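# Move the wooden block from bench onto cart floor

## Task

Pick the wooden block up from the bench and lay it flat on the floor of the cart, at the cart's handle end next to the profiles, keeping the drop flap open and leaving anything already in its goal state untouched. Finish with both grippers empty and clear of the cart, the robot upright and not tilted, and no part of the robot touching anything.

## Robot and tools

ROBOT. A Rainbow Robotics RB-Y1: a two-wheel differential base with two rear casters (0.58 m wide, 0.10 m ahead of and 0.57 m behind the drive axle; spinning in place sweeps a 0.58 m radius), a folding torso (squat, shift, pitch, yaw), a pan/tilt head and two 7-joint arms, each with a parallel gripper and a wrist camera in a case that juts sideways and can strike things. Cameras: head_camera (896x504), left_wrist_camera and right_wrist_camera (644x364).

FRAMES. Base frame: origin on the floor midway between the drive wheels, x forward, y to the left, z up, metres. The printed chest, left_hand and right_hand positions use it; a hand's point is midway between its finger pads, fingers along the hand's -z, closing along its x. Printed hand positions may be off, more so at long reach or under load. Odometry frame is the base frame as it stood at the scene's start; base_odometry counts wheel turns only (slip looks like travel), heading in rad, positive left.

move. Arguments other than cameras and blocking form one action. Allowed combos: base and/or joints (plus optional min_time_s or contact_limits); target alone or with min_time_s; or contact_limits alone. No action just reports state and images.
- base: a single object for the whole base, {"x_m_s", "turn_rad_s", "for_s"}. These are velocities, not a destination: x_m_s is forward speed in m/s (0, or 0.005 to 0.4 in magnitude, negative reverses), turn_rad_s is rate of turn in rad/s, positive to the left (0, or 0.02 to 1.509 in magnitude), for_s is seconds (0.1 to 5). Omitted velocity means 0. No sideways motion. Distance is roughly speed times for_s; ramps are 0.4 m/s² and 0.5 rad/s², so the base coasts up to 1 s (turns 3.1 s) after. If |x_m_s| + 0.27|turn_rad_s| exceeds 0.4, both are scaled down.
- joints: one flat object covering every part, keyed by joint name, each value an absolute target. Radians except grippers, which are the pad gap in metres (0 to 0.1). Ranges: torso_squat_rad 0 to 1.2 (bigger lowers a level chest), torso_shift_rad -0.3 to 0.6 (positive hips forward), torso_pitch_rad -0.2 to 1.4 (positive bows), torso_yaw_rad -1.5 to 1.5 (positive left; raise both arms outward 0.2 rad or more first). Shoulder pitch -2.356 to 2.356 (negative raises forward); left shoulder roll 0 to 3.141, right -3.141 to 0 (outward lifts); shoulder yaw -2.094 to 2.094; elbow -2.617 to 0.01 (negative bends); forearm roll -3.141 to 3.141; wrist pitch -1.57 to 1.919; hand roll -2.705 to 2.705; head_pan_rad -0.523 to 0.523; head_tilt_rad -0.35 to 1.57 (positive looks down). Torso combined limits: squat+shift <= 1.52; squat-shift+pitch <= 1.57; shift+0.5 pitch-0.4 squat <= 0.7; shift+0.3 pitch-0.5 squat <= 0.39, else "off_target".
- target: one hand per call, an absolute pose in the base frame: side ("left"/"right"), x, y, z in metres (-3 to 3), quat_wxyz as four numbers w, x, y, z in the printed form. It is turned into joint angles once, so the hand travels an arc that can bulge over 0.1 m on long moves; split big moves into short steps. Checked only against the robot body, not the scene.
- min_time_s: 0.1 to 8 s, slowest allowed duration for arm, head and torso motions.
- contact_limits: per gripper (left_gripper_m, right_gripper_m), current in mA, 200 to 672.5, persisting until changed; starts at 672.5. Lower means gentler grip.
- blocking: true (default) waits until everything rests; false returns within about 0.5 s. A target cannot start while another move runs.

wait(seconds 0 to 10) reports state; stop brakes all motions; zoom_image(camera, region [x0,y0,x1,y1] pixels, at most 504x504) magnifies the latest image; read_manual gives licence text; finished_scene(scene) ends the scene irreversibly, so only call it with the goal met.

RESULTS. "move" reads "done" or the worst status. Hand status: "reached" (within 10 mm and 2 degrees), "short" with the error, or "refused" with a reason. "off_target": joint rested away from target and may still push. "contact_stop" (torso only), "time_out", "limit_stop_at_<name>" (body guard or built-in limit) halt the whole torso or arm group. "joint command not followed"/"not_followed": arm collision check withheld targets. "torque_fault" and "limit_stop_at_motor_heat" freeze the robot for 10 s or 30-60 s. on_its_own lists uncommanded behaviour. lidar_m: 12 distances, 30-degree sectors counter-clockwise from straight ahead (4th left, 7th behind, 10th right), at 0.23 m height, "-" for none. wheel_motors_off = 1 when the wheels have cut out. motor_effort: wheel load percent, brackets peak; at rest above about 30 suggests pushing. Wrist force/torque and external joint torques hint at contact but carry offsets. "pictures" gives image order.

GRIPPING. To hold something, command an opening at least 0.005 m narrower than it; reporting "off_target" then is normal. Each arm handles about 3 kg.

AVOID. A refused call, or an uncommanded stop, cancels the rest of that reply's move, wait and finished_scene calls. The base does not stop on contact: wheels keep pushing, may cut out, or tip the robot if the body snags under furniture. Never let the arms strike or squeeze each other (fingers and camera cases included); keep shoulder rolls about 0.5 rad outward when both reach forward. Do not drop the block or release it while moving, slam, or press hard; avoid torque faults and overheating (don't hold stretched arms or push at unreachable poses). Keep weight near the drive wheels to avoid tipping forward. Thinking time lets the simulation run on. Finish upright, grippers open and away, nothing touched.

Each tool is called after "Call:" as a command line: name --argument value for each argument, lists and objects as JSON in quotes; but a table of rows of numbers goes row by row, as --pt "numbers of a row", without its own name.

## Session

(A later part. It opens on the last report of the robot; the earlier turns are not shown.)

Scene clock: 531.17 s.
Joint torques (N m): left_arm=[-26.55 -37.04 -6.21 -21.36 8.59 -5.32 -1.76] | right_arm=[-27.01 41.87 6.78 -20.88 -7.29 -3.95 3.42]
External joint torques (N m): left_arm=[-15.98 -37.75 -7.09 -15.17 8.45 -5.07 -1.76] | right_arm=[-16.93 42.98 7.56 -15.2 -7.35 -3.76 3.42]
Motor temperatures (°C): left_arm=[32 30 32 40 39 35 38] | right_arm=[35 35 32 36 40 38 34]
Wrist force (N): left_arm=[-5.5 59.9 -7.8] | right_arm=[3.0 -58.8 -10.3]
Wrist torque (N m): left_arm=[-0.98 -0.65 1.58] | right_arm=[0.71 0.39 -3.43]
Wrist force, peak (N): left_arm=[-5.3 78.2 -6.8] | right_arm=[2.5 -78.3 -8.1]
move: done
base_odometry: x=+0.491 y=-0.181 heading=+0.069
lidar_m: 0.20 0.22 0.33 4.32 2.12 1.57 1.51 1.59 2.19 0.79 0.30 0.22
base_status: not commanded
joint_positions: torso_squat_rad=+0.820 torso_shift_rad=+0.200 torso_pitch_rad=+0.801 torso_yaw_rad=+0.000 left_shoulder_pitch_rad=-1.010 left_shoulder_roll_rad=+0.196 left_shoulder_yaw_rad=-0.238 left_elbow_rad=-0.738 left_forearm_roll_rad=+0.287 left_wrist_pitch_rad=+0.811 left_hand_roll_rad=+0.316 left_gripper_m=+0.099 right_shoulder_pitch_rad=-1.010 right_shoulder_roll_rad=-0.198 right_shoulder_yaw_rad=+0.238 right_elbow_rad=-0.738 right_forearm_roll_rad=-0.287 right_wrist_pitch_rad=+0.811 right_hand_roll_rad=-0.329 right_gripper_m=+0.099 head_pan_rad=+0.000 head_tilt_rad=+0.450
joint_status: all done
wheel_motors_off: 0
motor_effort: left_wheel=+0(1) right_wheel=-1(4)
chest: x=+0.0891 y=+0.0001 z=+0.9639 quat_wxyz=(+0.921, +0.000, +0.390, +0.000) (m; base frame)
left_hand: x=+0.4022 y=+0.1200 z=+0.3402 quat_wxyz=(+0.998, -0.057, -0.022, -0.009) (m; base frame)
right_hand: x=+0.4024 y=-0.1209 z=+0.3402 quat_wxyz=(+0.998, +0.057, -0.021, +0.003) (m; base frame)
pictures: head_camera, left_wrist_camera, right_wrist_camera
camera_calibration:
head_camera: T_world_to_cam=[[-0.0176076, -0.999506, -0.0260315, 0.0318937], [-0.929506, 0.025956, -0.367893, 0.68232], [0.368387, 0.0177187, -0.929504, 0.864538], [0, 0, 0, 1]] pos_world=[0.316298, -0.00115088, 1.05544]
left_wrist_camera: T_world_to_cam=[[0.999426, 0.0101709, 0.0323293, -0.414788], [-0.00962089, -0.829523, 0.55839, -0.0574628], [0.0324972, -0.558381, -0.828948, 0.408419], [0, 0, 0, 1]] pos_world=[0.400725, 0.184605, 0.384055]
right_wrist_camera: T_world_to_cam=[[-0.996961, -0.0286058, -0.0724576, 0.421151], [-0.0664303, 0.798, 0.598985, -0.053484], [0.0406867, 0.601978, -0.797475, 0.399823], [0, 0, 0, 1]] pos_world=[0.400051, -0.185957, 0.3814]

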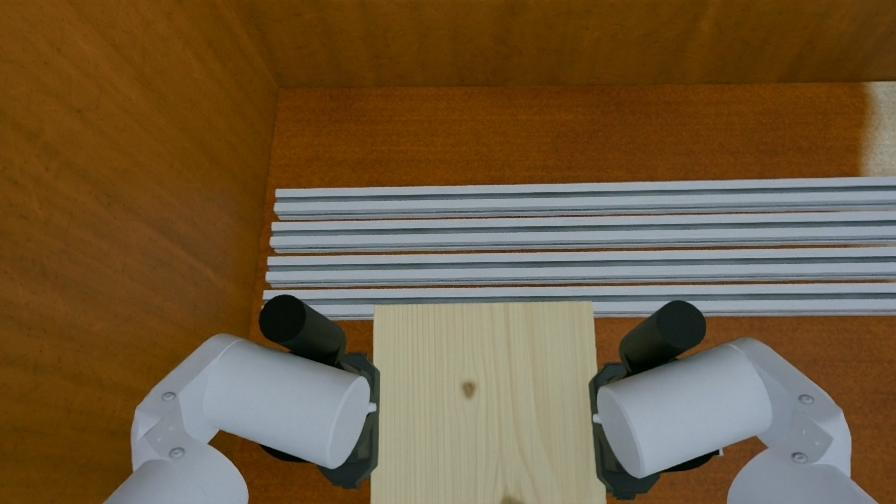

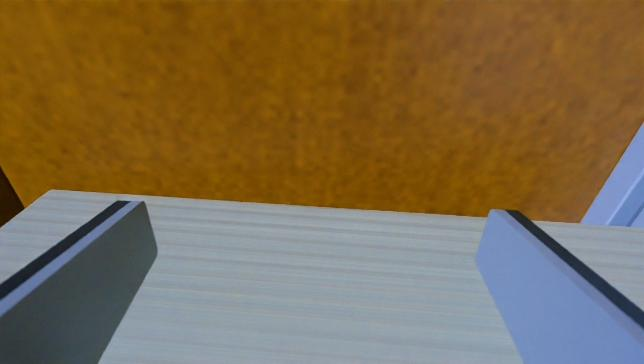

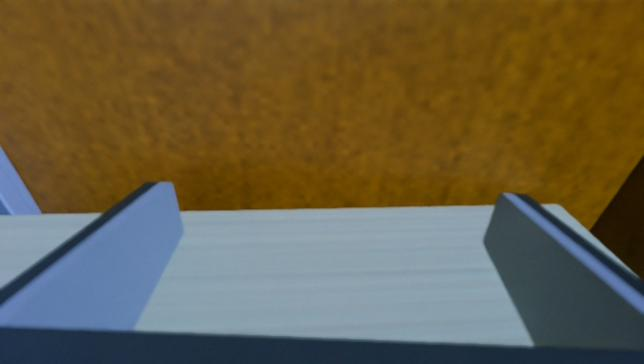

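Call:
move --joints '{"torso_squat_rad":0.865,"torso_shift_rad":0.2,"torso_pitch_rad":0.8}' --min_time_s 1.5 --cameras '["left_wrist_camera","right_wrist_camera"]'

Scene clock: 534.37 s.
Joint torques (N m): left_arm=[-24.17 -40.99 -9.41 -21.32 8.07 -5.33 -2.82] | right_arm=[-17.79 42.53 9.49 -15.43 -4.15 -13.15 3.52]
External joint torques (N m): left_arm=[-13.49 -41.75 -10.29 -15.1 7.93 -5.08 -2.81] | right_arm=[-7.56 43.69 10.29 -9.71 -4.21 -12.96 3.51]
Motor temperatures (°C): left_arm=[32 31 32 40 38 35 38] | right_arm=[35 35 32 36 40 38 34]
Wrist force (N): left_arm=[0.5 64.4 3.4] | right_arm=[-5.7 -64.2 93.7]
Wrist torque (N m): left_arm=[-1.22 0.27 2.78] | right_arm=[2.76 8.26 -3.83]
Wrist force, peak (N): left_arm=[0.2 65.5 2.4] | right_arm=[-6.5 -64.1 96.3]
move: done
base_odometry: x=+0.491 y=-0.181 heading=+0.069
lidar_m: 0.21 0.21 0.32 4.31 2.13 1.58 1.51 1.60 2.20 0.79 0.30 0.22
base_status: not commanded
joint_positions: torso_squat_rad=+0.865 torso_shift_rad=+0.199 torso_pitch_rad=+0.797 torso_yaw_rad=+0.000 left_shoulder_pitch_rad=-1.010 left_shoulder_roll_rad=+0.197 left_shoulder_yaw_rad=-0.237 left_elbow_rad=-0.738 left_forearm_roll_rad=+0.287 left_wrist_pitch_rad=+0.811 left_hand_roll_rad=+0.317 left_gripper_m=+0.099 right_shoulder_pitch_rad=-1.012 right_shoulder_roll_rad=-0.198 right_shoulder_yaw_rad=+0.237 right_elbow_rad=-0.740 right_forearm_roll_rad=-0.288 right_wrist_pitch_rad=+0.813 right_hand_roll_rad=-0.329 right_gripper_m=+0.099 head_pan_rad=+0.000 head_tilt_rad=+0.450
joint_status: all done
wheel_motors_off: 0
motor_effort: left_wheel=+0(2) right_wheel=+0(4)
chest: x=+0.0832 y=+0.0002 z=+0.9417 quat_wxyz=(+0.922, +0.000, +0.388, +0.000) (m; base frame)
left_hand: x=+0.3990 y=+0.1204 z=+0.3191 quat_wxyz=(+0.998, -0.057, -0.024, -0.009) (m; base frame)
right_hand: x=+0.4000 y=-0.1204 z=+0.3199 quat_wxyz=(+0.998, +0.057, -0.024, +0.003) (m; base frame)
pictures: left_wrist_camera, right_wrist_camera
camera_calibration:
left_wrist_camera: T_world_to_cam=[[0.999276, 0.0111435, 0.0363899, -0.41221], [-0.0110775, -0.829609, 0.558235, -0.0447303], [0.0364101, -0.558234, -0.828884, 0.389657], [0, 0, 0, 1]] pos_world=[0.397228, 0.185005, 0.362951]
right_wrist_camera: T_world_to_cam=[[-0.996646, -0.028209, -0.0768174, 0.418641], [-0.0687641, 0.797588, 0.59927, -0.0410619], [0.0443639, 0.602542, -0.796853, 0.381903], [0, 0, 0, 1]] pos_world=[0.39747, -0.185553, 0.361087]

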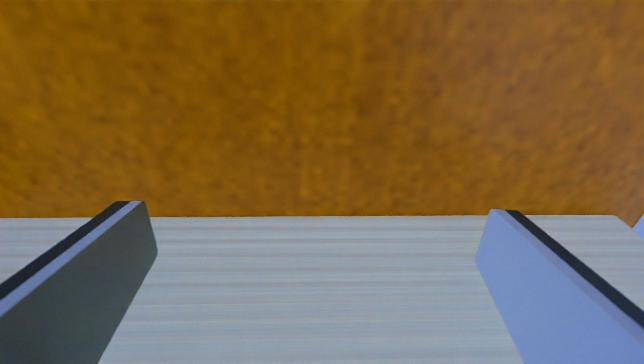

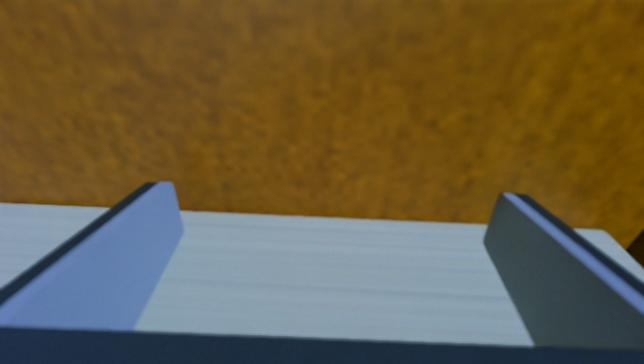

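Call:
move --joints '{"torso_squat_rad":0.857,"torso_shift_rad":0.2,"torso_pitch_rad":0.8}' --min_time_s 1 --cameras '["left_wrist_camera","right_wrist_camera"]'

Scene clock: 537.43 s.
Joint torques (N m): left_arm=[-23.83 -39.31 -8.85 -21.47 8.2 -4.55 -2.7] | right_arm=[-21.92 42.24 9.25 -19.64 -6.62 -4.25 3.06]
External joint torques (N m): left_arm=[-13.24 -40.05 -9.72 -15.27 8.06 -4.3 -2.69] | right_arm=[-11.8 43.36 10.03 -13.95 -6.68 -4.06 3.05]
Motor temperatures (°C): left_arm=[32 31 32 40 38 35 38] | right_arm=[35 35 32 36 40 39 34]
Wrist force (N): left_arm=[-0.8 59.8 -8.8] | right_arm=[2.4 -58.5 -2.5]
Wrist torque (N m): left_arm=[-0.82 -0.33 2.45] | right_arm=[0.94 0.59 -3.20]
Wrist force, peak (N): left_arm=[0.5 65.6 3.3] | right_arm=[-6.4 -64.7 94.0]
move: done
base_odometry: x=+0.491 y=-0.181 heading=+0.069
lidar_m: 0.20 0.23 0.32 4.32 2.12 1.56 1.51 1.60 2.21 0.78 0.31 0.21
base_status: not commanded
joint_positions: torso_squat_rad=+0.857 torso_shift_rad=+0.200 torso_pitch_rad=+0.800 torso_yaw_rad=+0.000 left_shoulder_pitch_rad=-1.010 left_shoulder_roll_rad=+0.197 left_shoulder_yaw_rad=-0.237 left_elbow_rad=-0.738 left_forearm_roll_rad=+0.287 left_wrist_pitch_rad=+0.811 left_hand_roll_rad=+0.317 left_gripper_m=+0.099 right_shoulder_pitch_rad=-1.011 right_shoulder_roll_rad=-0.198 right_shoulder_yaw_rad=+0.237 right_elbow_rad=-0.739 right_forearm_roll_rad=-0.287 right_wrist_pitch_rad=+0.811 right_hand_roll_rad=-0.329 right_gripper_m=+0.099 head_pan_rad=+0.000 head_tilt_rad=+0.450
joint_status: all done
wheel_motors_off: 0
motor_effort: left_wheel=+0(2) right_wheel=-2(2)
chest: x=+0.0852 y=+0.0001 z=+0.9451 quat_wxyz=(+0.921, +0.000, +0.390, +0.000) (m; base frame)
left_hand: x=+0.3991 y=+0.1203 z=+0.3216 quat_wxyz=(+0.998, -0.057, -0.022, -0.009) (m; base frame)
right_hand: x=+0.3997 y=-0.1207 z=+0.3219 quat_wxyz=(+0.998, +0.057, -0.022, +0.002) (m; base frame)
pictures: left_wrist_camera, right_wrist_camera
camera_calibration:
left_wrist_camera: T_world_to_cam=[[0.999378, 0.0111856, 0.0334496, -0.411474], [-0.00940479, -0.829528, 0.558385, -0.0470816], [0.0339933, -0.558352, -0.828907, 0.392686], [0, 0, 0, 1]] pos_world=[0.397427, 0.184805, 0.365554]
right_wrist_camera: T_world_to_cam=[[-0.996851, -0.0282422, -0.0740958, 0.417565], [-0.0671457, 0.797706, 0.599296, -0.0427571], [0.0421812, 0.602384, -0.797091, 0.384562], [0, 0, 0, 1]] pos_world=[0.397158, -0.185754, 0.363095]

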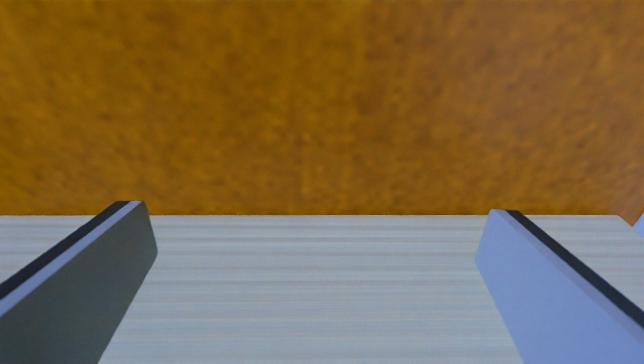

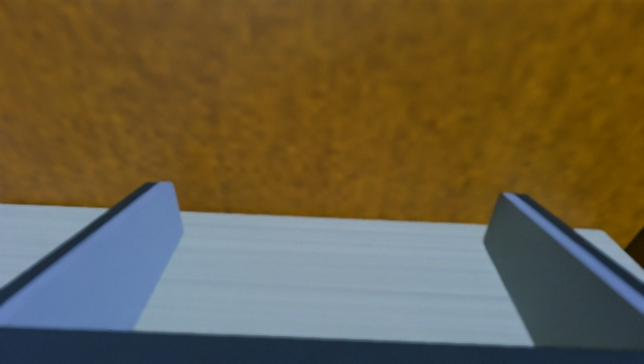

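Call:
move --joints '{"torso_squat_rad":0.861,"torso_shift_rad":0.2,"torso_pitch_rad":0.8}' --min_time_s 1 --cameras '[]'

Call:
move --joints '{"left_shoulder_pitch_rad":-1.008,"left_shoulder_roll_rad":0.215,"left_shoulder_yaw_rad":-0.235,"left_elbow_rad":-0.746,"left_forearm_roll_rad":0.293,"left_wrist_pitch_rad":0.808,"left_hand_roll_rad":0.316,"right_shoulder_pitch_rad":-1.008,"right_shoulder_roll_rad":-0.215,"right_shoulder_yaw_rad":0.235,"right_elbow_rad":-0.746,"right_forearm_roll_rad":-0.293,"right_wrist_pitch_rad":0.808,"right_hand_roll_rad":-0.328}' --min_time_s 3

Scene clock: 541.87 s.
Joint torques (N m): left_arm=[-24.04 -39.65 -9.26 -21.35 8.31 -4.91 -2.68] | right_arm=[-21.05 42.57 9.9 -17.6 -5.83 -8.28 3.05]
External joint torques (N m): left_arm=[-13.4 -40.4 -10.14 -15.13 8.16 -4.66 -2.68] | right_arm=[-10.88 43.7 10.69 -11.9 -5.89 -8.09 3.05]
Motor temperatures (°C): left_arm=[32 31 32 40 38 34 38] | right_arm=[35 35 32 36 39 39 34]
Wrist force (N): left_arm=[1.7 62.9 -7.8] | right_arm=[-2.1 -61.3 48.7]
Wrist torque (N m): left_arm=[-1.02 0.66 2.94] | right_arm=[1.91 4.15 -3.40]
Wrist force, peak (N): left_arm=[0.4 64.3 -7.5] | right_arm=[-1.8 -61.8 48.7]
move: done
base_odometry: x=+0.491 y=-0.181 heading=+0.069
lidar_m: 0.21 0.22 0.32 4.31 2.13 1.57 1.51 1.60 2.20 0.79 0.31 0.22
base_status: not commanded
joint_positions: torso_squat_rad=+0.861 torso_shift_rad=+0.200 torso_pitch_rad=+0.799 torso_yaw_rad=+0.000 left_shoulder_pitch_rad=-1.010 left_shoulder_roll_rad=+0.197 left_shoulder_yaw_rad=-0.237 left_elbow_rad=-0.738 left_forearm_roll_rad=+0.287 left_wrist_pitch_rad=+0.811 left_hand_roll_rad=+0.317 left_gripper_m=+0.099 right_shoulder_pitch_rad=-1.011 right_shoulder_roll_rad=-0.198 right_shoulder_yaw_rad=+0.237 right_elbow_rad=-0.739 right_forearm_roll_rad=-0.288 right_wrist_pitch_rad=+0.812 right_hand_roll_rad=-0.329 right_gripper_m=+0.099 head_pan_rad=+0.000 head_tilt_rad=+0.450
joint_status: all done
wheel_motors_off: 0
motor_effort: left_wheel=+0(1) right_wheel=-2(2)
chest: x=+0.0842 y=+0.0001 z=+0.9434 quat_wxyz=(+0.921, +0.000, +0.389, +0.000) (m; base frame)
left_hand: x=+0.3990 y=+0.1203 z=+0.3204 quat_wxyz=(+0.998, -0.057, -0.023, -0.009) (m; base frame)
right_hand: x=+0.3997 y=-0.1206 z=+0.3208 quat_wxyz=(+0.998, +0.057, -0.023, +0.003) (m; base frame)
pictures: none
No camera images: "cameras" was empty.

Scene clock: 545.17 s.
Joint torques (N m): left_arm=[-9.04 1.22 2.8 -7.05 0.46 -0.82 -0.32] | right_arm=[-8.08 -3.3 -3.24 -6.31 -0.19 -0.46 0.28]
External joint torques (N m): left_arm=[1.6 0.01 1.81 -0.84 0.33 -0.56 -0.31] | right_arm=[2.07 -1.75 -2.36 -0.61 -0.26 -0.26 0.28]
Motor temperatures (°C): left_arm=[32 31 32 40 38 34 38] | right_arm=[35 35 32 35 39 39 34]
Wrist force (N): left_arm=[-1.5 -0.1 -7.9] | right_arm=[0.3 2.7 -1.3]
Wrist torque (N m): left_arm=[-0.08 -0.09 0.04] | right_arm=[-0.26 0.29 -0.07]
Wrist force, peak (N): left_arm=[1.6 63.0 -8.6] | right_arm=[-2.8 -61.6 48.4]
move: done
base_odometry: x=+0.491 y=-0.181 heading=+0.069
lidar_m: 0.21 0.22 0.31 4.33 2.13 1.57 1.52 1.60 2.21 0.78 0.31 0.21
base_status: not commanded
joint_positions: torso_squat_rad=+0.861 torso_shift_rad=+0.200 torso_pitch_rad=+0.800 torso_yaw_rad=+0.000 left_shoulder_pitch_rad=-1.008 left_shoulder_roll_rad=+0.215 left_shoulder_yaw_rad=-0.235 left_elbow_rad=-0.746 left_forearm_roll_rad=+0.293 left_wrist_pitch_rad=+0.808 left_hand_roll_rad=+0.316 left_gripper_m=+0.099 right_shoulder_pitch_rad=-1.008 right_shoulder_roll_rad=-0.214 right_shoulder_yaw_rad=+0.235 right_elbow_rad=-0.746 right_forearm_roll_rad=-0.293 right_wrist_pitch_rad=+0.808 right_hand_roll_rad=-0.328 right_gripper_m=+0.099 head_pan_rad=+0.000 head_tilt_rad=+0.450
joint_status: all done
wheel_motors_off: 0
motor_effort: left_wheel=+1(3) right_wheel=+0(3)
chest: x=+0.0845 y=+0.0001 z=+0.9432 quat_wxyz=(+0.921, +0.000, +0.389, +0.000) (m; base frame)
left_hand: x=+0.4044 y=+0.1304 z=+0.3208 quat_wxyz=(+0.998, -0.053, -0.028, -0.005) (m; base frame)
right_hand: x=+0.4045 y=-0.1301 z=+0.3209 quat_wxyz=(+0.998, +0.053, -0.028, -0.001) (m; base frame)
pictures: head_camera, left_wrist_camera, right_wrist_camera
camera_calibration:
head_camera: T_world_to_cam=[[-0.0175834, -0.999506, -0.0260527, 0.0312898], [-0.929109, 0.0259604, -0.368894, 0.671227], [0.369388, 0.0177193, -0.929106, 0.846525], [0, 0, 0, 1]] pos_world=[0.311496, -0.00115087, 1.03494]
left_wrist_camera: T_world_to_cam=[[0.998809, 0.0187002, 0.0450548, -0.421459], [-0.00925883, -0.834143, 0.551471, -0.0353688], [0.0478947, -0.551232, -0.832977, 0.392256], [0, 0, 0, 1]] pos_world=[0.401843, 0.194602, 0.365233]
right_wrist_camera: T_world_to_cam=[[-0.996181, -0.0214954, -0.0846218, 0.426061], [-0.0676596, 0.802639, 0.592616, -0.0312378], [0.0551822, 0.596078, -0.801028, 0.384507], [0, 0, 0, 1]] pos_world=[0.401102, -0.194965, 0.362567]

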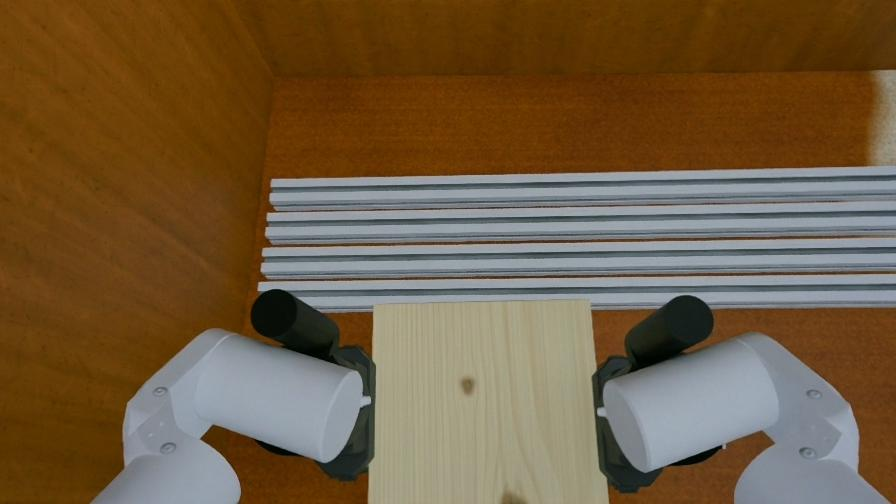

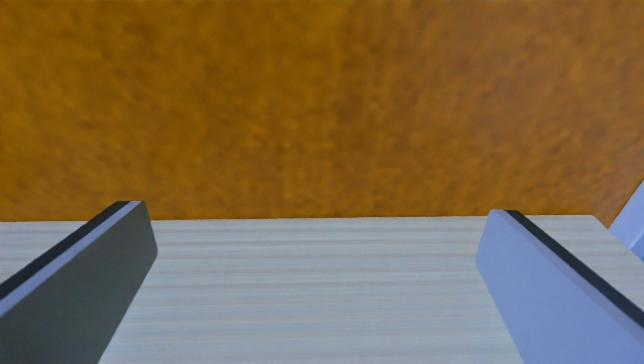

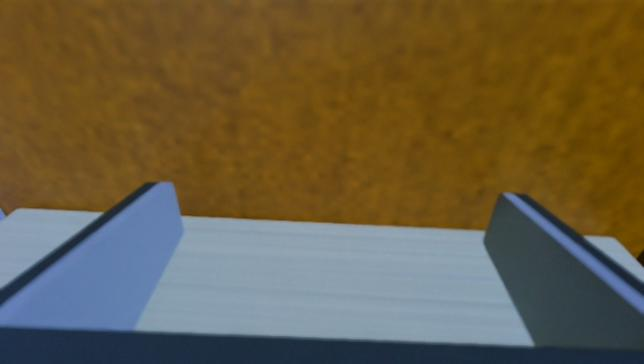

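Call:
move --joints '{"left_shoulder_roll_rad":0.245,"right_shoulder_roll_rad":-0.245}' --min_time_s 1.5

Call:
move --joints '{"torso_squat_rad":0.55,"torso_shift_rad":0.15,"torso_pitch_rad":0.8}' --min_time_s 2.5

Scene clock: 548.93 s.
Joint torques (N m): left_arm=[-8.88 1.65 2.92 -6.97 0.43 -0.8 -0.29] | right_arm=[-8.31 -3.33 -3.53 -6.13 -0.15 -0.32 0.2]
External joint torques (N m): left_arm=[1.79 -0.37 1.73 -0.84 0.34 -0.54 -0.28] | right_arm=[1.87 -0.99 -2.47 -0.51 -0.26 -0.12 0.2]
Motor temperatures (°C): left_arm=[32 30 32 40 38 34 38] | right_arm=[35 35 32 35 39 39 34]
Wrist force (N): left_arm=[-1.8 -1.1 -7.8] | right_arm=[0.2 2.1 -4.2]
Wrist torque (N m): left_arm=[0.05 -0.09 0.04] | right_arm=[-0.28 0.16 -0.07]
Wrist force, peak (N): left_arm=[-1.3 -0.5 -8.6] | right_arm=[0.5 2.5 -5.1]
move: done
base_odometry: x=+0.491 y=-0.181 heading=+0.069
lidar_m: 0.21 0.22 0.32 4.31 2.13 1.57 1.51 1.60 2.21 0.80 0.30 0.22
base_status: not commanded
joint_positions: torso_squat_rad=+0.861 torso_shift_rad=+0.200 torso_pitch_rad=+0.800 torso_yaw_rad=+0.000 left_shoulder_pitch_rad=-1.008 left_shoulder_roll_rad=+0.245 left_shoulder_yaw_rad=-0.235 left_elbow_rad=-0.746 left_forearm_roll_rad=+0.293 left_wrist_pitch_rad=+0.808 left_hand_roll_rad=+0.316 left_gripper_m=+0.099 right_shoulder_pitch_rad=-1.008 right_shoulder_roll_rad=-0.245 right_shoulder_yaw_rad=+0.235 right_elbow_rad=-0.746 right_forearm_roll_rad=-0.293 right_wrist_pitch_rad=+0.808 right_hand_roll_rad=-0.328 right_gripper_m=+0.099 head_pan_rad=+0.000 head_tilt_rad=+0.450
joint_status: all done
wheel_motors_off: 0
motor_effort: left_wheel=+1(2) right_wheel=+1(2)
chest: x=+0.0845 y=+0.0001 z=+0.9432 quat_wxyz=(+0.921, +0.000, +0.389, +0.000) (m; base frame)
left_hand: x=+0.4107 y=+0.1510 z=+0.3209 quat_wxyz=(+0.999, -0.039, -0.032, -0.003) (m; base frame)
right_hand: x=+0.4108 y=-0.1508 z=+0.3210 quat_wxyz=(+0.999, +0.039, -0.032, -0.003) (m; base frame)
pictures: head_camera, left_wrist_camera, right_wrist_camera
camera_calibration:
head_camera: T_world_to_cam=[[-0.0175824, -0.999506, -0.026051, 0.0312878], [-0.929143, 0.0259572, -0.368807, 0.671148], [0.369301, 0.0177206, -0.929141, 0.846588], [0, 0, 0, 1]] pos_world=[0.311497, -0.00115088, 1.03494]
left_wrist_camera: T_world_to_cam=[[0.998277, 0.0224426, 0.0542185, -0.431351], [-0.00955435, -0.849477, 0.527539, -0.00799365], [0.0578967, -0.527148, -0.847799, 0.400313], [0, 0, 0, 1]] pos_world=[0.407355, 0.213915, 0.366989]
right_wrist_camera: T_world_to_cam=[[-0.995517, -0.018785, -0.092703, 0.434577], [-0.0684517, 0.819459, 0.569035, -0.00396246], [0.0652771, 0.57283, -0.817071, 0.393989], [0, 0, 0, 1]] pos_world=[0.406639, -0.214278, 0.364459]

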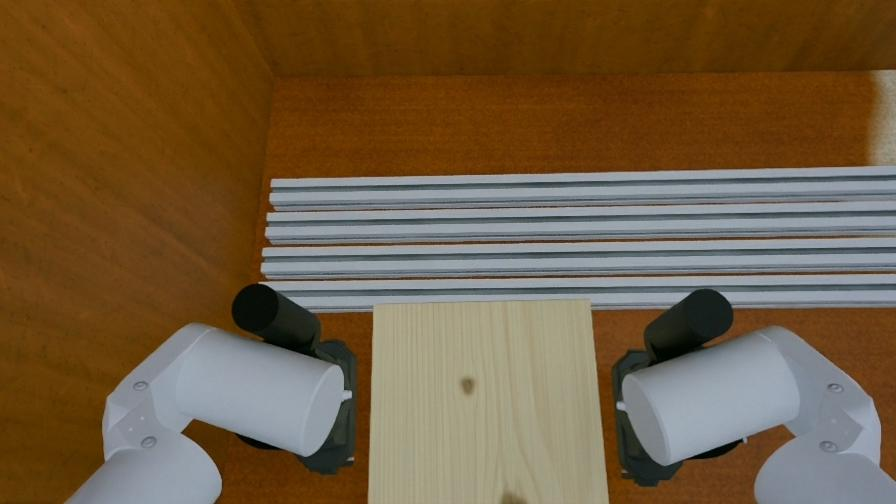

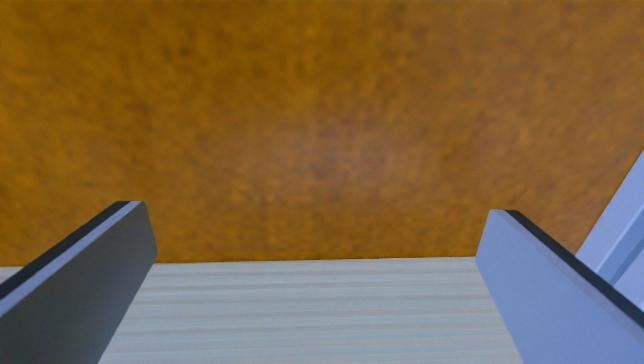

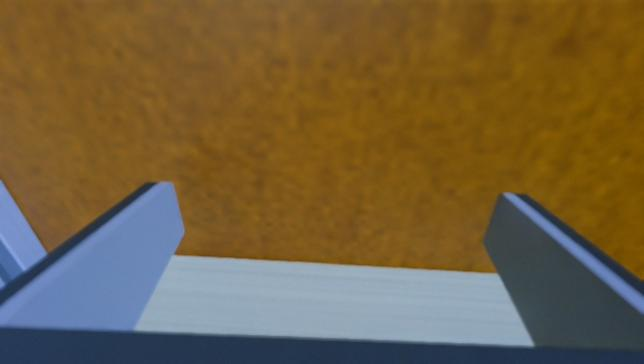

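Scene clock: 551.73 s.
Joint torques (N m): left_arm=[-9.14 1.89 3.34 -6.85 0.44 -0.74 -0.29] | right_arm=[-8.79 -3.2 -3.33 -6.21 -0.15 -0.28 0.22]
External joint torques (N m): left_arm=[1.52 -0.13 2.16 -0.72 0.35 -0.48 -0.29] | right_arm=[1.37 -0.86 -2.27 -0.59 -0.27 -0.08 0.21]
Motor temperatures (°C): left_arm=[32 30 32 40 37 34 38] | right_arm=[35 34 32 35 38 38 34]
Wrist force (N): left_arm=[-1.5 -0.4 -6.7] | right_arm=[0.7 2.4 -4.9]
Wrist torque (N m): left_arm=[-0.06 -0.07 0.05] | right_arm=[-0.29 0.21 -0.07]
Wrist force, peak (N): left_arm=[-1.5 -0.6 -8.5] | right_arm=[0.6 2.3 -5.2]
move: done
base_odometry: x=+0.491 y=-0.181 heading=+0.069
lidar_m: 0.19 0.22 0.30 4.32 2.12 1.57 1.51 1.59 2.20 0.79 0.31 0.22
base_status: not commanded
joint_positions: torso_squat_rad=+0.550 torso_shift_rad=+0.150 torso_pitch_rad=+0.800 torso_yaw_rad=+0.000 left_shoulder_pitch_rad=-1.008 left_shoulder_roll_rad=+0.245 left_shoulder_yaw_rad=-0.235 left_elbow_rad=-0.746 left_forearm_roll_rad=+0.293 left_wrist_pitch_rad=+0.808 left_hand_roll_rad=+0.316 left_gripper_m=+0.099 right_shoulder_pitch_rad=-1.008 right_shoulder_roll_rad=-0.245 right_shoulder_yaw_rad=+0.235 right_elbow_rad=-0.746 right_forearm_roll_rad=-0.293 right_wrist_pitch_rad=+0.808 right_hand_roll_rad=-0.328 right_gripper_m=+0.099 head_pan_rad=+0.000 head_tilt_rad=+0.450
joint_status: all done
wheel_motors_off: 0
motor_effort: left_wheel=+0(2) right_wheel=-1(2)
chest: x=+0.0832 y=+0.0001 z=+1.0861 quat_wxyz=(+0.921, +0.000, +0.389, +0.000) (m; base frame)
left_hand: x=+0.4092 y=+0.1510 z=+0.4637 quat_wxyz=(+0.999, -0.039, -0.032, -0.003) (m; base frame)
right_hand: x=+0.4092 y=-0.1508 z=+0.4637 quat_wxyz=(+0.999, +0.039, -0.032, -0.003) (m; base frame)
pictures: head_camera, left_wrist_camera, right_wrist_camera
camera_calibration:
head_camera: T_world_to_cam=[[-0.0175918, -0.999506, -0.0260476, 0.0349839], [-0.929225, 0.0259607, -0.368601, 0.722388], [0.369095, 0.0177198, -0.929223, 0.979911], [0, 0, 0, 1]] pos_world=[0.310197, -0.00115087, 1.17774]
left_wrist_camera: T_world_to_cam=[[0.99829, 0.022504, 0.0539432, -0.437475], [-0.00935732, -0.849471, 0.527552, -0.0834284], [0.0576953, -0.527154, -0.847809, 0.521554], [0, 0, 0, 1]] pos_world=[0.405855, 0.213915, 0.50979]
right_wrist_camera: T_world_to_cam=[[-0.995556, -0.0187074, -0.09229, 0.446143], [-0.0681532, 0.819452, 0.569081, -0.0854703], [0.0649812, 0.572842, -0.817086, 0.510896], [0, 0, 0, 1]] pos_world=[0.405137, -0.214278, 0.50726]

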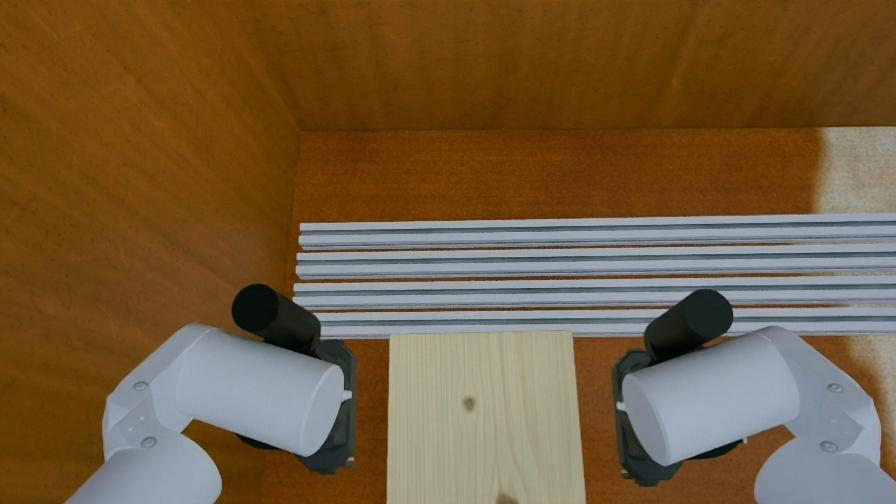

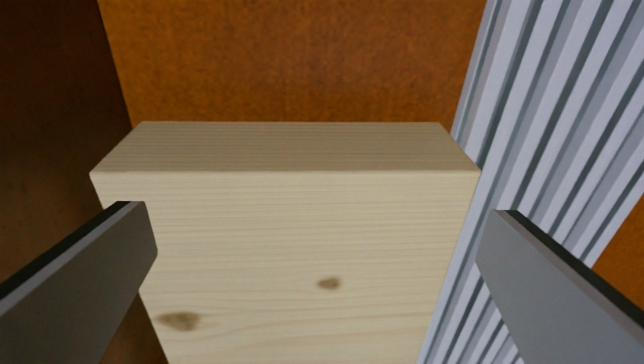

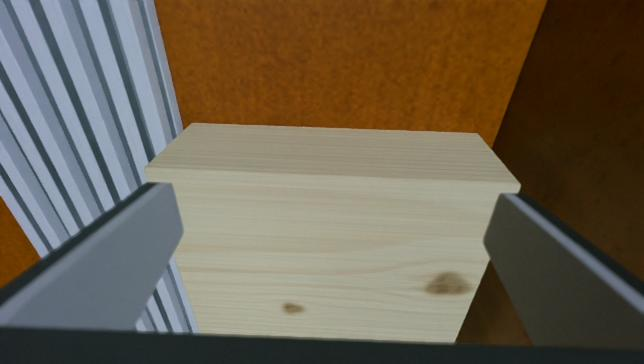

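Call:
move --joints '{"torso_squat_rad":0.2,"torso_shift_rad":0.05,"torso_pitch_rad":0.7}' --min_time_s 2.5 --cameras '["left_wrist_camera"]'

Call:
move --joints '{"torso_squat_rad":0.02,"torso_shift_rad":0.0,"torso_pitch_rad":0.4,"left_shoulder_pitch_rad":-0.778,"left_shoulder_roll_rad":0.42,"left_shoulder_yaw_rad":-0.231,"left_elbow_rad":-1.944,"left_forearm_roll_rad":0.316,"left_wrist_pitch_rad":1.6,"left_hand_roll_rad":0.556,"right_shoulder_pitch_rad":-0.778,"right_shoulder_roll_rad":-0.42,"right_shoulder_yaw_rad":0.231,"right_elbow_rad":-1.944,"right_forearm_roll_rad":-0.316,"right_wrist_pitch_rad":1.6,"right_hand_roll_rad":-0.556}' --min_time_s 2.5

Call:
move --base '{"x_m_s":-0.2,"for_s":2.0}'

Scene clock: 556.87 s.
Joint torques (N m): left_arm=[-11.38 2.25 3.52 -7.26 0.3 -0.83 -0.31] | right_arm=[-11.5 -3.88 -3.73 -6.68 0.05 -0.29 0.35]
External joint torques (N m): left_arm=[1.64 -0.53 2.01 -0.47 0.26 -0.38 -0.3] | right_arm=[0.98 -0.79 -2.38 -0.42 -0.12 0.09 0.34]
Motor temperatures (°C): left_arm=[32 30 32 39 37 34 38] | right_arm=[35 34 32 34 38 38 34]
Wrist force (N): left_arm=[-2.0 -0.8 -7.4] | right_arm=[-0.1 2.4 -4.6]
Wrist torque (N m): left_arm=[-0.04 -0.08 0.11] | right_arm=[-0.29 0.15 -0.06]
Wrist force, peak (N): left_arm=[-2.6 0.1 -8.6] | right_arm=[0.6 2.7 -5.2]
move: done
base_odometry: x=+0.491 y=-0.181 heading=+0.069
lidar_m: 0.21 0.22 0.31 4.32 2.14 1.57 1.51 1.59 2.20 0.79 0.30 0.22
base_status: not commanded
joint_positions: torso_squat_rad=+0.200 torso_shift_rad=+0.050 torso_pitch_rad=+0.700 torso_yaw_rad=+0.000 left_shoulder_pitch_rad=-1.008 left_shoulder_roll_rad=+0.245 left_shoulder_yaw_rad=-0.235 left_elbow_rad=-0.746 left_forearm_roll_rad=+0.293 left_wrist_pitch_rad=+0.808 left_hand_roll_rad=+0.316 left_gripper_m=+0.099 right_shoulder_pitch_rad=-1.008 right_shoulder_roll_rad=-0.245 right_shoulder_yaw_rad=+0.235 right_elbow_rad=-0.746 right_forearm_roll_rad=-0.293 right_wrist_pitch_rad=+0.808 right_hand_roll_rad=-0.328 right_gripper_m=+0.099 head_pan_rad=+0.000 head_tilt_rad=+0.450
joint_status: all done
wheel_motors_off: 0
motor_effort: left_wheel=+0(1) right_wheel=+1(3)
chest: x=+0.0056 y=+0.0002 z=+1.2023 quat_wxyz=(+0.939, +0.000, +0.343, +0.000) (m; base frame)
left_hand: x=+0.3922 y=+0.1511 z=+0.6156 quat_wxyz=(+0.996, -0.039, -0.082, -0.005) (m; base frame)
right_hand: x=+0.3922 y=-0.1508 z=+0.6157 quat_wxyz=(+0.996, +0.039, -0.082, -0.001) (m; base frame)
pictures: left_wrist_camera
camera_calibration:
left_wrist_camera: T_world_to_cam=[[0.987897, 0.0225594, 0.153464, -0.485867], [-0.0620043, -0.84945, 0.524013, -0.140949], [0.142181, -0.527187, -0.83777, 0.612085], [0, 0, 0, 1]] pos_world=[0.38422, 0.213914, 0.661208]

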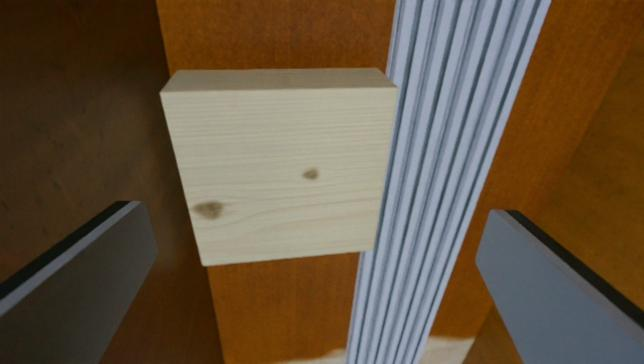

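Scene clock: 559.67 s.
Joint torques (N m): left_arm=[-13.29 3.65 6.26 -8.36 -0.26 -1.25 0.21] | right_arm=[-14.11 -5.37 -6.34 -8.79 0.21 -1.07 -0.2]
External joint torques (N m): left_arm=[2.02 -0.56 1.29 -0.34 0.12 -0.16 0.24] | right_arm=[0.71 -0.76 -1.72 -1.23 -0.36 -0.07 -0.22]
Motor temperatures (°C): left_arm=[32 30 32 39 37 34 38] | right_arm=[35 33 32 34 38 38 34]
Wrist force (N): left_arm=[-4.6 -0.8 -7.4] | right_arm=[-2.4 1.8 -3.9]
Wrist torque (N m): left_arm=[0.00 -0.25 0.13] | right_arm=[-0.29 0.01 -0.10]
Wrist force, peak (N): left_arm=[-4.3 0.4 -7.9] | right_arm=[-0.3 2.4 -5.0]
move: done
base_odometry: x=+0.491 y=-0.181 heading=+0.069
lidar_m: 0.20 0.23 0.32 4.31 2.14 1.58 1.51 1.59 2.21 0.79 0.31 0.22
base_status: not commanded
joint_positions: torso_squat_rad=+0.020 torso_shift_rad=+0.000 torso_pitch_rad=+0.400 torso_yaw_rad=+0.000 left_shoulder_pitch_rad=-0.778 left_shoulder_roll_rad=+0.420 left_shoulder_yaw_rad=-0.231 left_elbow_rad=-1.944 left_forearm_roll_rad=+0.316 left_wrist_pitch_rad=+1.600 left_hand_roll_rad=+0.556 left_gripper_m=+0.099 right_shoulder_pitch_rad=-0.778 right_shoulder_roll_rad=-0.420 right_shoulder_yaw_rad=+0.231 right_elbow_rad=-1.944 right_forearm_roll_rad=-0.316 right_wrist_pitch_rad=+1.600 right_hand_roll_rad=-0.556 right_gripper_m=+0.099 head_pan_rad=+0.000 head_tilt_rad=+0.450
joint_status: all done
wheel_motors_off: 0
motor_effort: left_wheel=+1(2) right_wheel=-1(3)
chest: x=-0.1075 y=+0.0002 z=+1.2654 quat_wxyz=(+0.980, +0.000, +0.199, +0.000) (m; base frame)
left_hand: x=+0.3724 y=+0.1318 z=+1.0290 quat_wxyz=(+0.958, -0.059, -0.279, -0.022) (m; base frame)
right_hand: x=+0.3724 y=-0.1314 z=+1.0290 quat_wxyz=(+0.958, +0.059, -0.279, +0.022) (m; base frame)
pictures: head_camera, left_wrist_camera, right_wrist_camera
camera_calibration:
head_camera: T_world_to_cam=[[-0.00605788, -0.999506, -0.0308387, 0.0436011], [-0.712305, 0.0259578, -0.70139, 1.05571], [0.701844, 0.0177176, -0.71211, 0.977921], [0, 0, 0, 1]] pos_world=[0.0659065, -0.00115088, 1.4382]
left_wrist_camera: T_world_to_cam=[[0.849685, 0.0173305, 0.527007, -0.861611], [-0.287069, -0.823155, 0.489906, -0.259627], [0.442298, -0.567552, -0.694447, 0.69716], [0, 0, 0, 1]] pos_world=[0.349214, 0.196893, 1.06541]
right_wrist_camera: T_world_to_cam=[[-0.826651, -0.0340812, -0.561682, 0.880067], [-0.366302, 0.790314, 0.491148, -0.238059], [0.427166, 0.611753, -0.665798, 0.678636], [0, 0, 0, 1]] pos_world=[0.350417, -0.197023, 1.06307]

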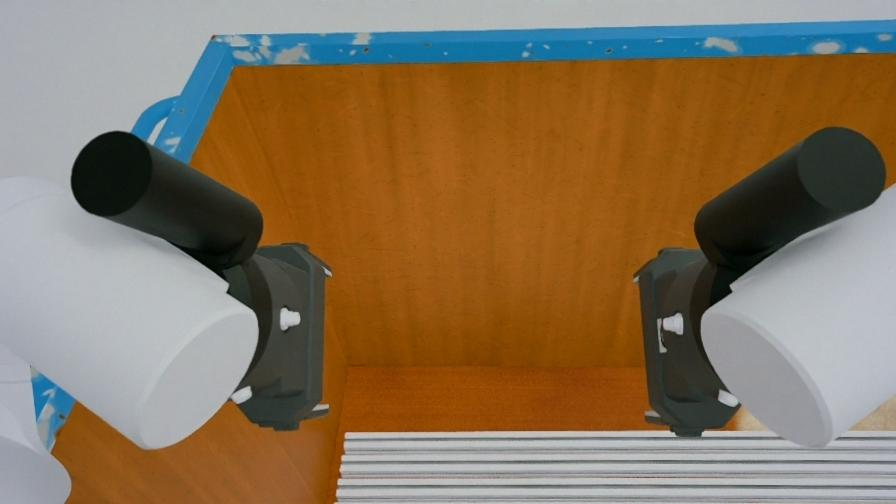

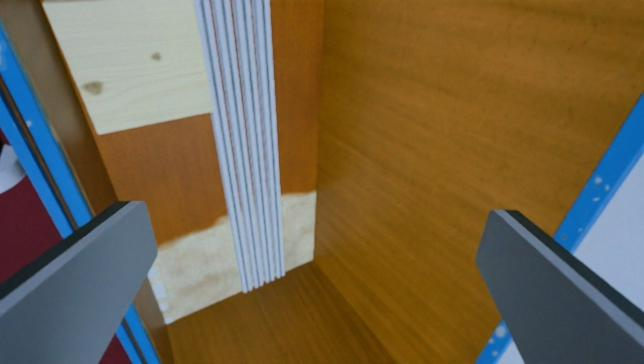

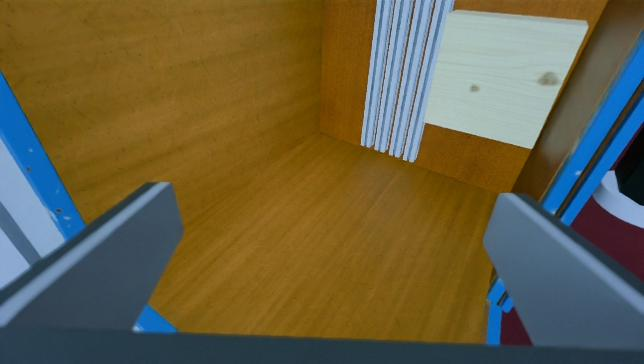

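Scene clock: 562.63 s.
Joint torques (N m): left_arm=[-13.9 3.43 6.56 -8.25 -0.27 -1.25 0.12] | right_arm=[-14.82 -5.14 -6.22 -8.61 0.19 -1 -0.2]
External joint torques (N m): left_arm=[1.41 -0.77 1.6 -0.23 0.11 -0.16 0.15] | right_arm=[0 -0.52 -1.6 -1.06 -0.38 0 -0.22]
Motor temperatures (°C): left_arm=[32 30 32 39 37 34 38] | right_arm=[35 33 32 34 37 38 34]
Wrist force (N): left_arm=[-4.6 -0.8 -6.1] | right_arm=[-2.7 2.4 -3.4]
Wrist torque (N m): left_arm=[-0.01 -0.24 0.11] | right_arm=[-0.36 -0.03 -0.10]
Wrist force, peak (N): left_arm=[-5.1 -0.9 -7.3] | right_arm=[-3.2 2.0 -4.0]
move: done
base_odometry: x=+0.092 y=-0.209 heading=+0.071
lidar_m: 0.60 0.64 1.71 4.16 1.58 1.14 1.11 1.18 1.63 4.62 0.86 0.64
base_status: done (sent for 2 of 2 s)
joint_positions: torso_squat_rad=+0.020 torso_shift_rad=+0.000 torso_pitch_rad=+0.400 torso_yaw_rad=+0.000 left_shoulder_pitch_rad=-0.778 left_shoulder_roll_rad=+0.420 left_shoulder_yaw_rad=-0.231 left_elbow_rad=-1.944 left_forearm_roll_rad=+0.316 left_wrist_pitch_rad=+1.600 left_hand_roll_rad=+0.556 left_gripper_m=+0.099 right_shoulder_pitch_rad=-0.778 right_shoulder_roll_rad=-0.420 right_shoulder_yaw_rad=+0.231 right_elbow_rad=-1.944 right_forearm_roll_rad=-0.316 right_wrist_pitch_rad=+1.600 right_hand_roll_rad=-0.556 right_gripper_m=+0.099 head_pan_rad=+0.000 head_tilt_rad=+0.450
joint_status: not commanded
wheel_motors_off: 0
motor_effort: left_wheel=+14(36) right_wheel=-13(24)
chest: x=-0.1075 y=+0.0001 z=+1.2654 quat_wxyz=(+0.980, +0.000, +0.199, +0.000) (m; base frame)
left_hand: x=+0.3724 y=+0.1318 z=+1.0290 quat_wxyz=(+0.958, -0.059, -0.279, -0.022) (m; base frame)
right_hand: x=+0.3723 y=-0.1315 z=+1.0289 quat_wxyz=(+0.958, +0.059, -0.279, +0.022) (m; base frame)
pictures: head_camera, left_wrist_camera, right_wrist_camera
camera_calibration:
head_camera: T_world_to_cam=[[-0.00605575, -0.999506, -0.0308425, 0.0436065], [-0.712256, 0.0259602, -0.701439, 1.05578], [0.701893, 0.0177201, -0.712062, 0.977847], [0, 0, 0, 1]] pos_world=[0.0659065, -0.00115087, 1.4382]
left_wrist_camera: T_world_to_cam=[[0.849685, 0.0173305, 0.527007, -0.861611], [-0.287069, -0.823155, 0.489906, -0.259627], [0.442298, -0.567552, -0.694447, 0.69716], [0, 0, 0, 1]] pos_world=[0.349214, 0.196893, 1.06541]
right_wrist_camera: T_world_to_cam=[[-0.826671, -0.0340365, -0.561655, 0.879998], [-0.366256, 0.790316, 0.49118, -0.23806], [0.427166, 0.611754, -0.665797, 0.678569], [0, 0, 0, 1]] pos_world=[0.350417, -0.197022, 1.06297]

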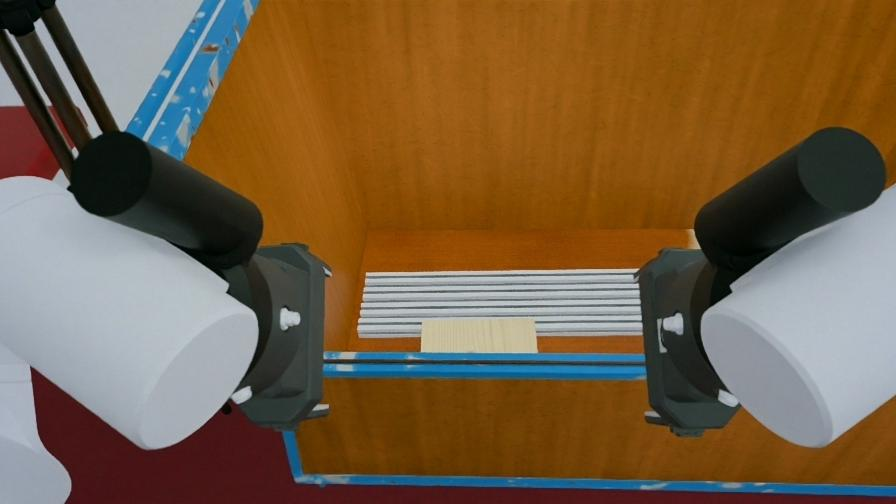

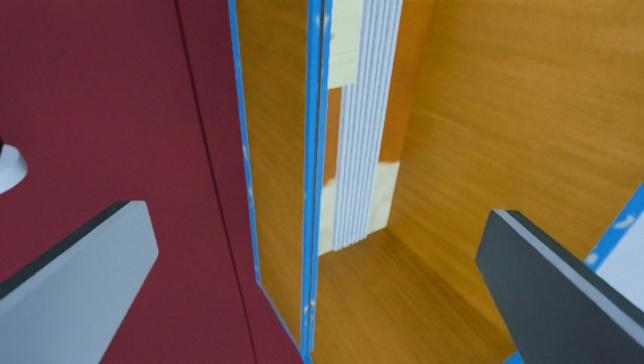

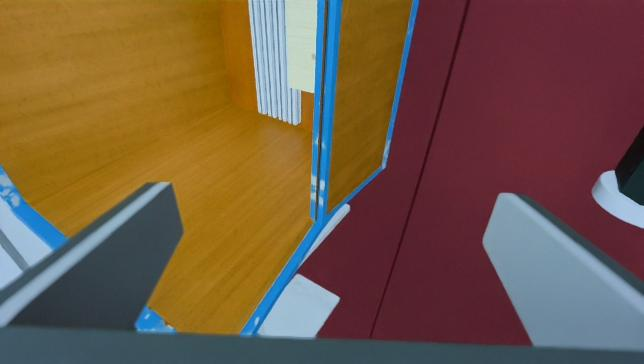

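Call:
finished_scene --scene 1

The scene is finished: the task was done.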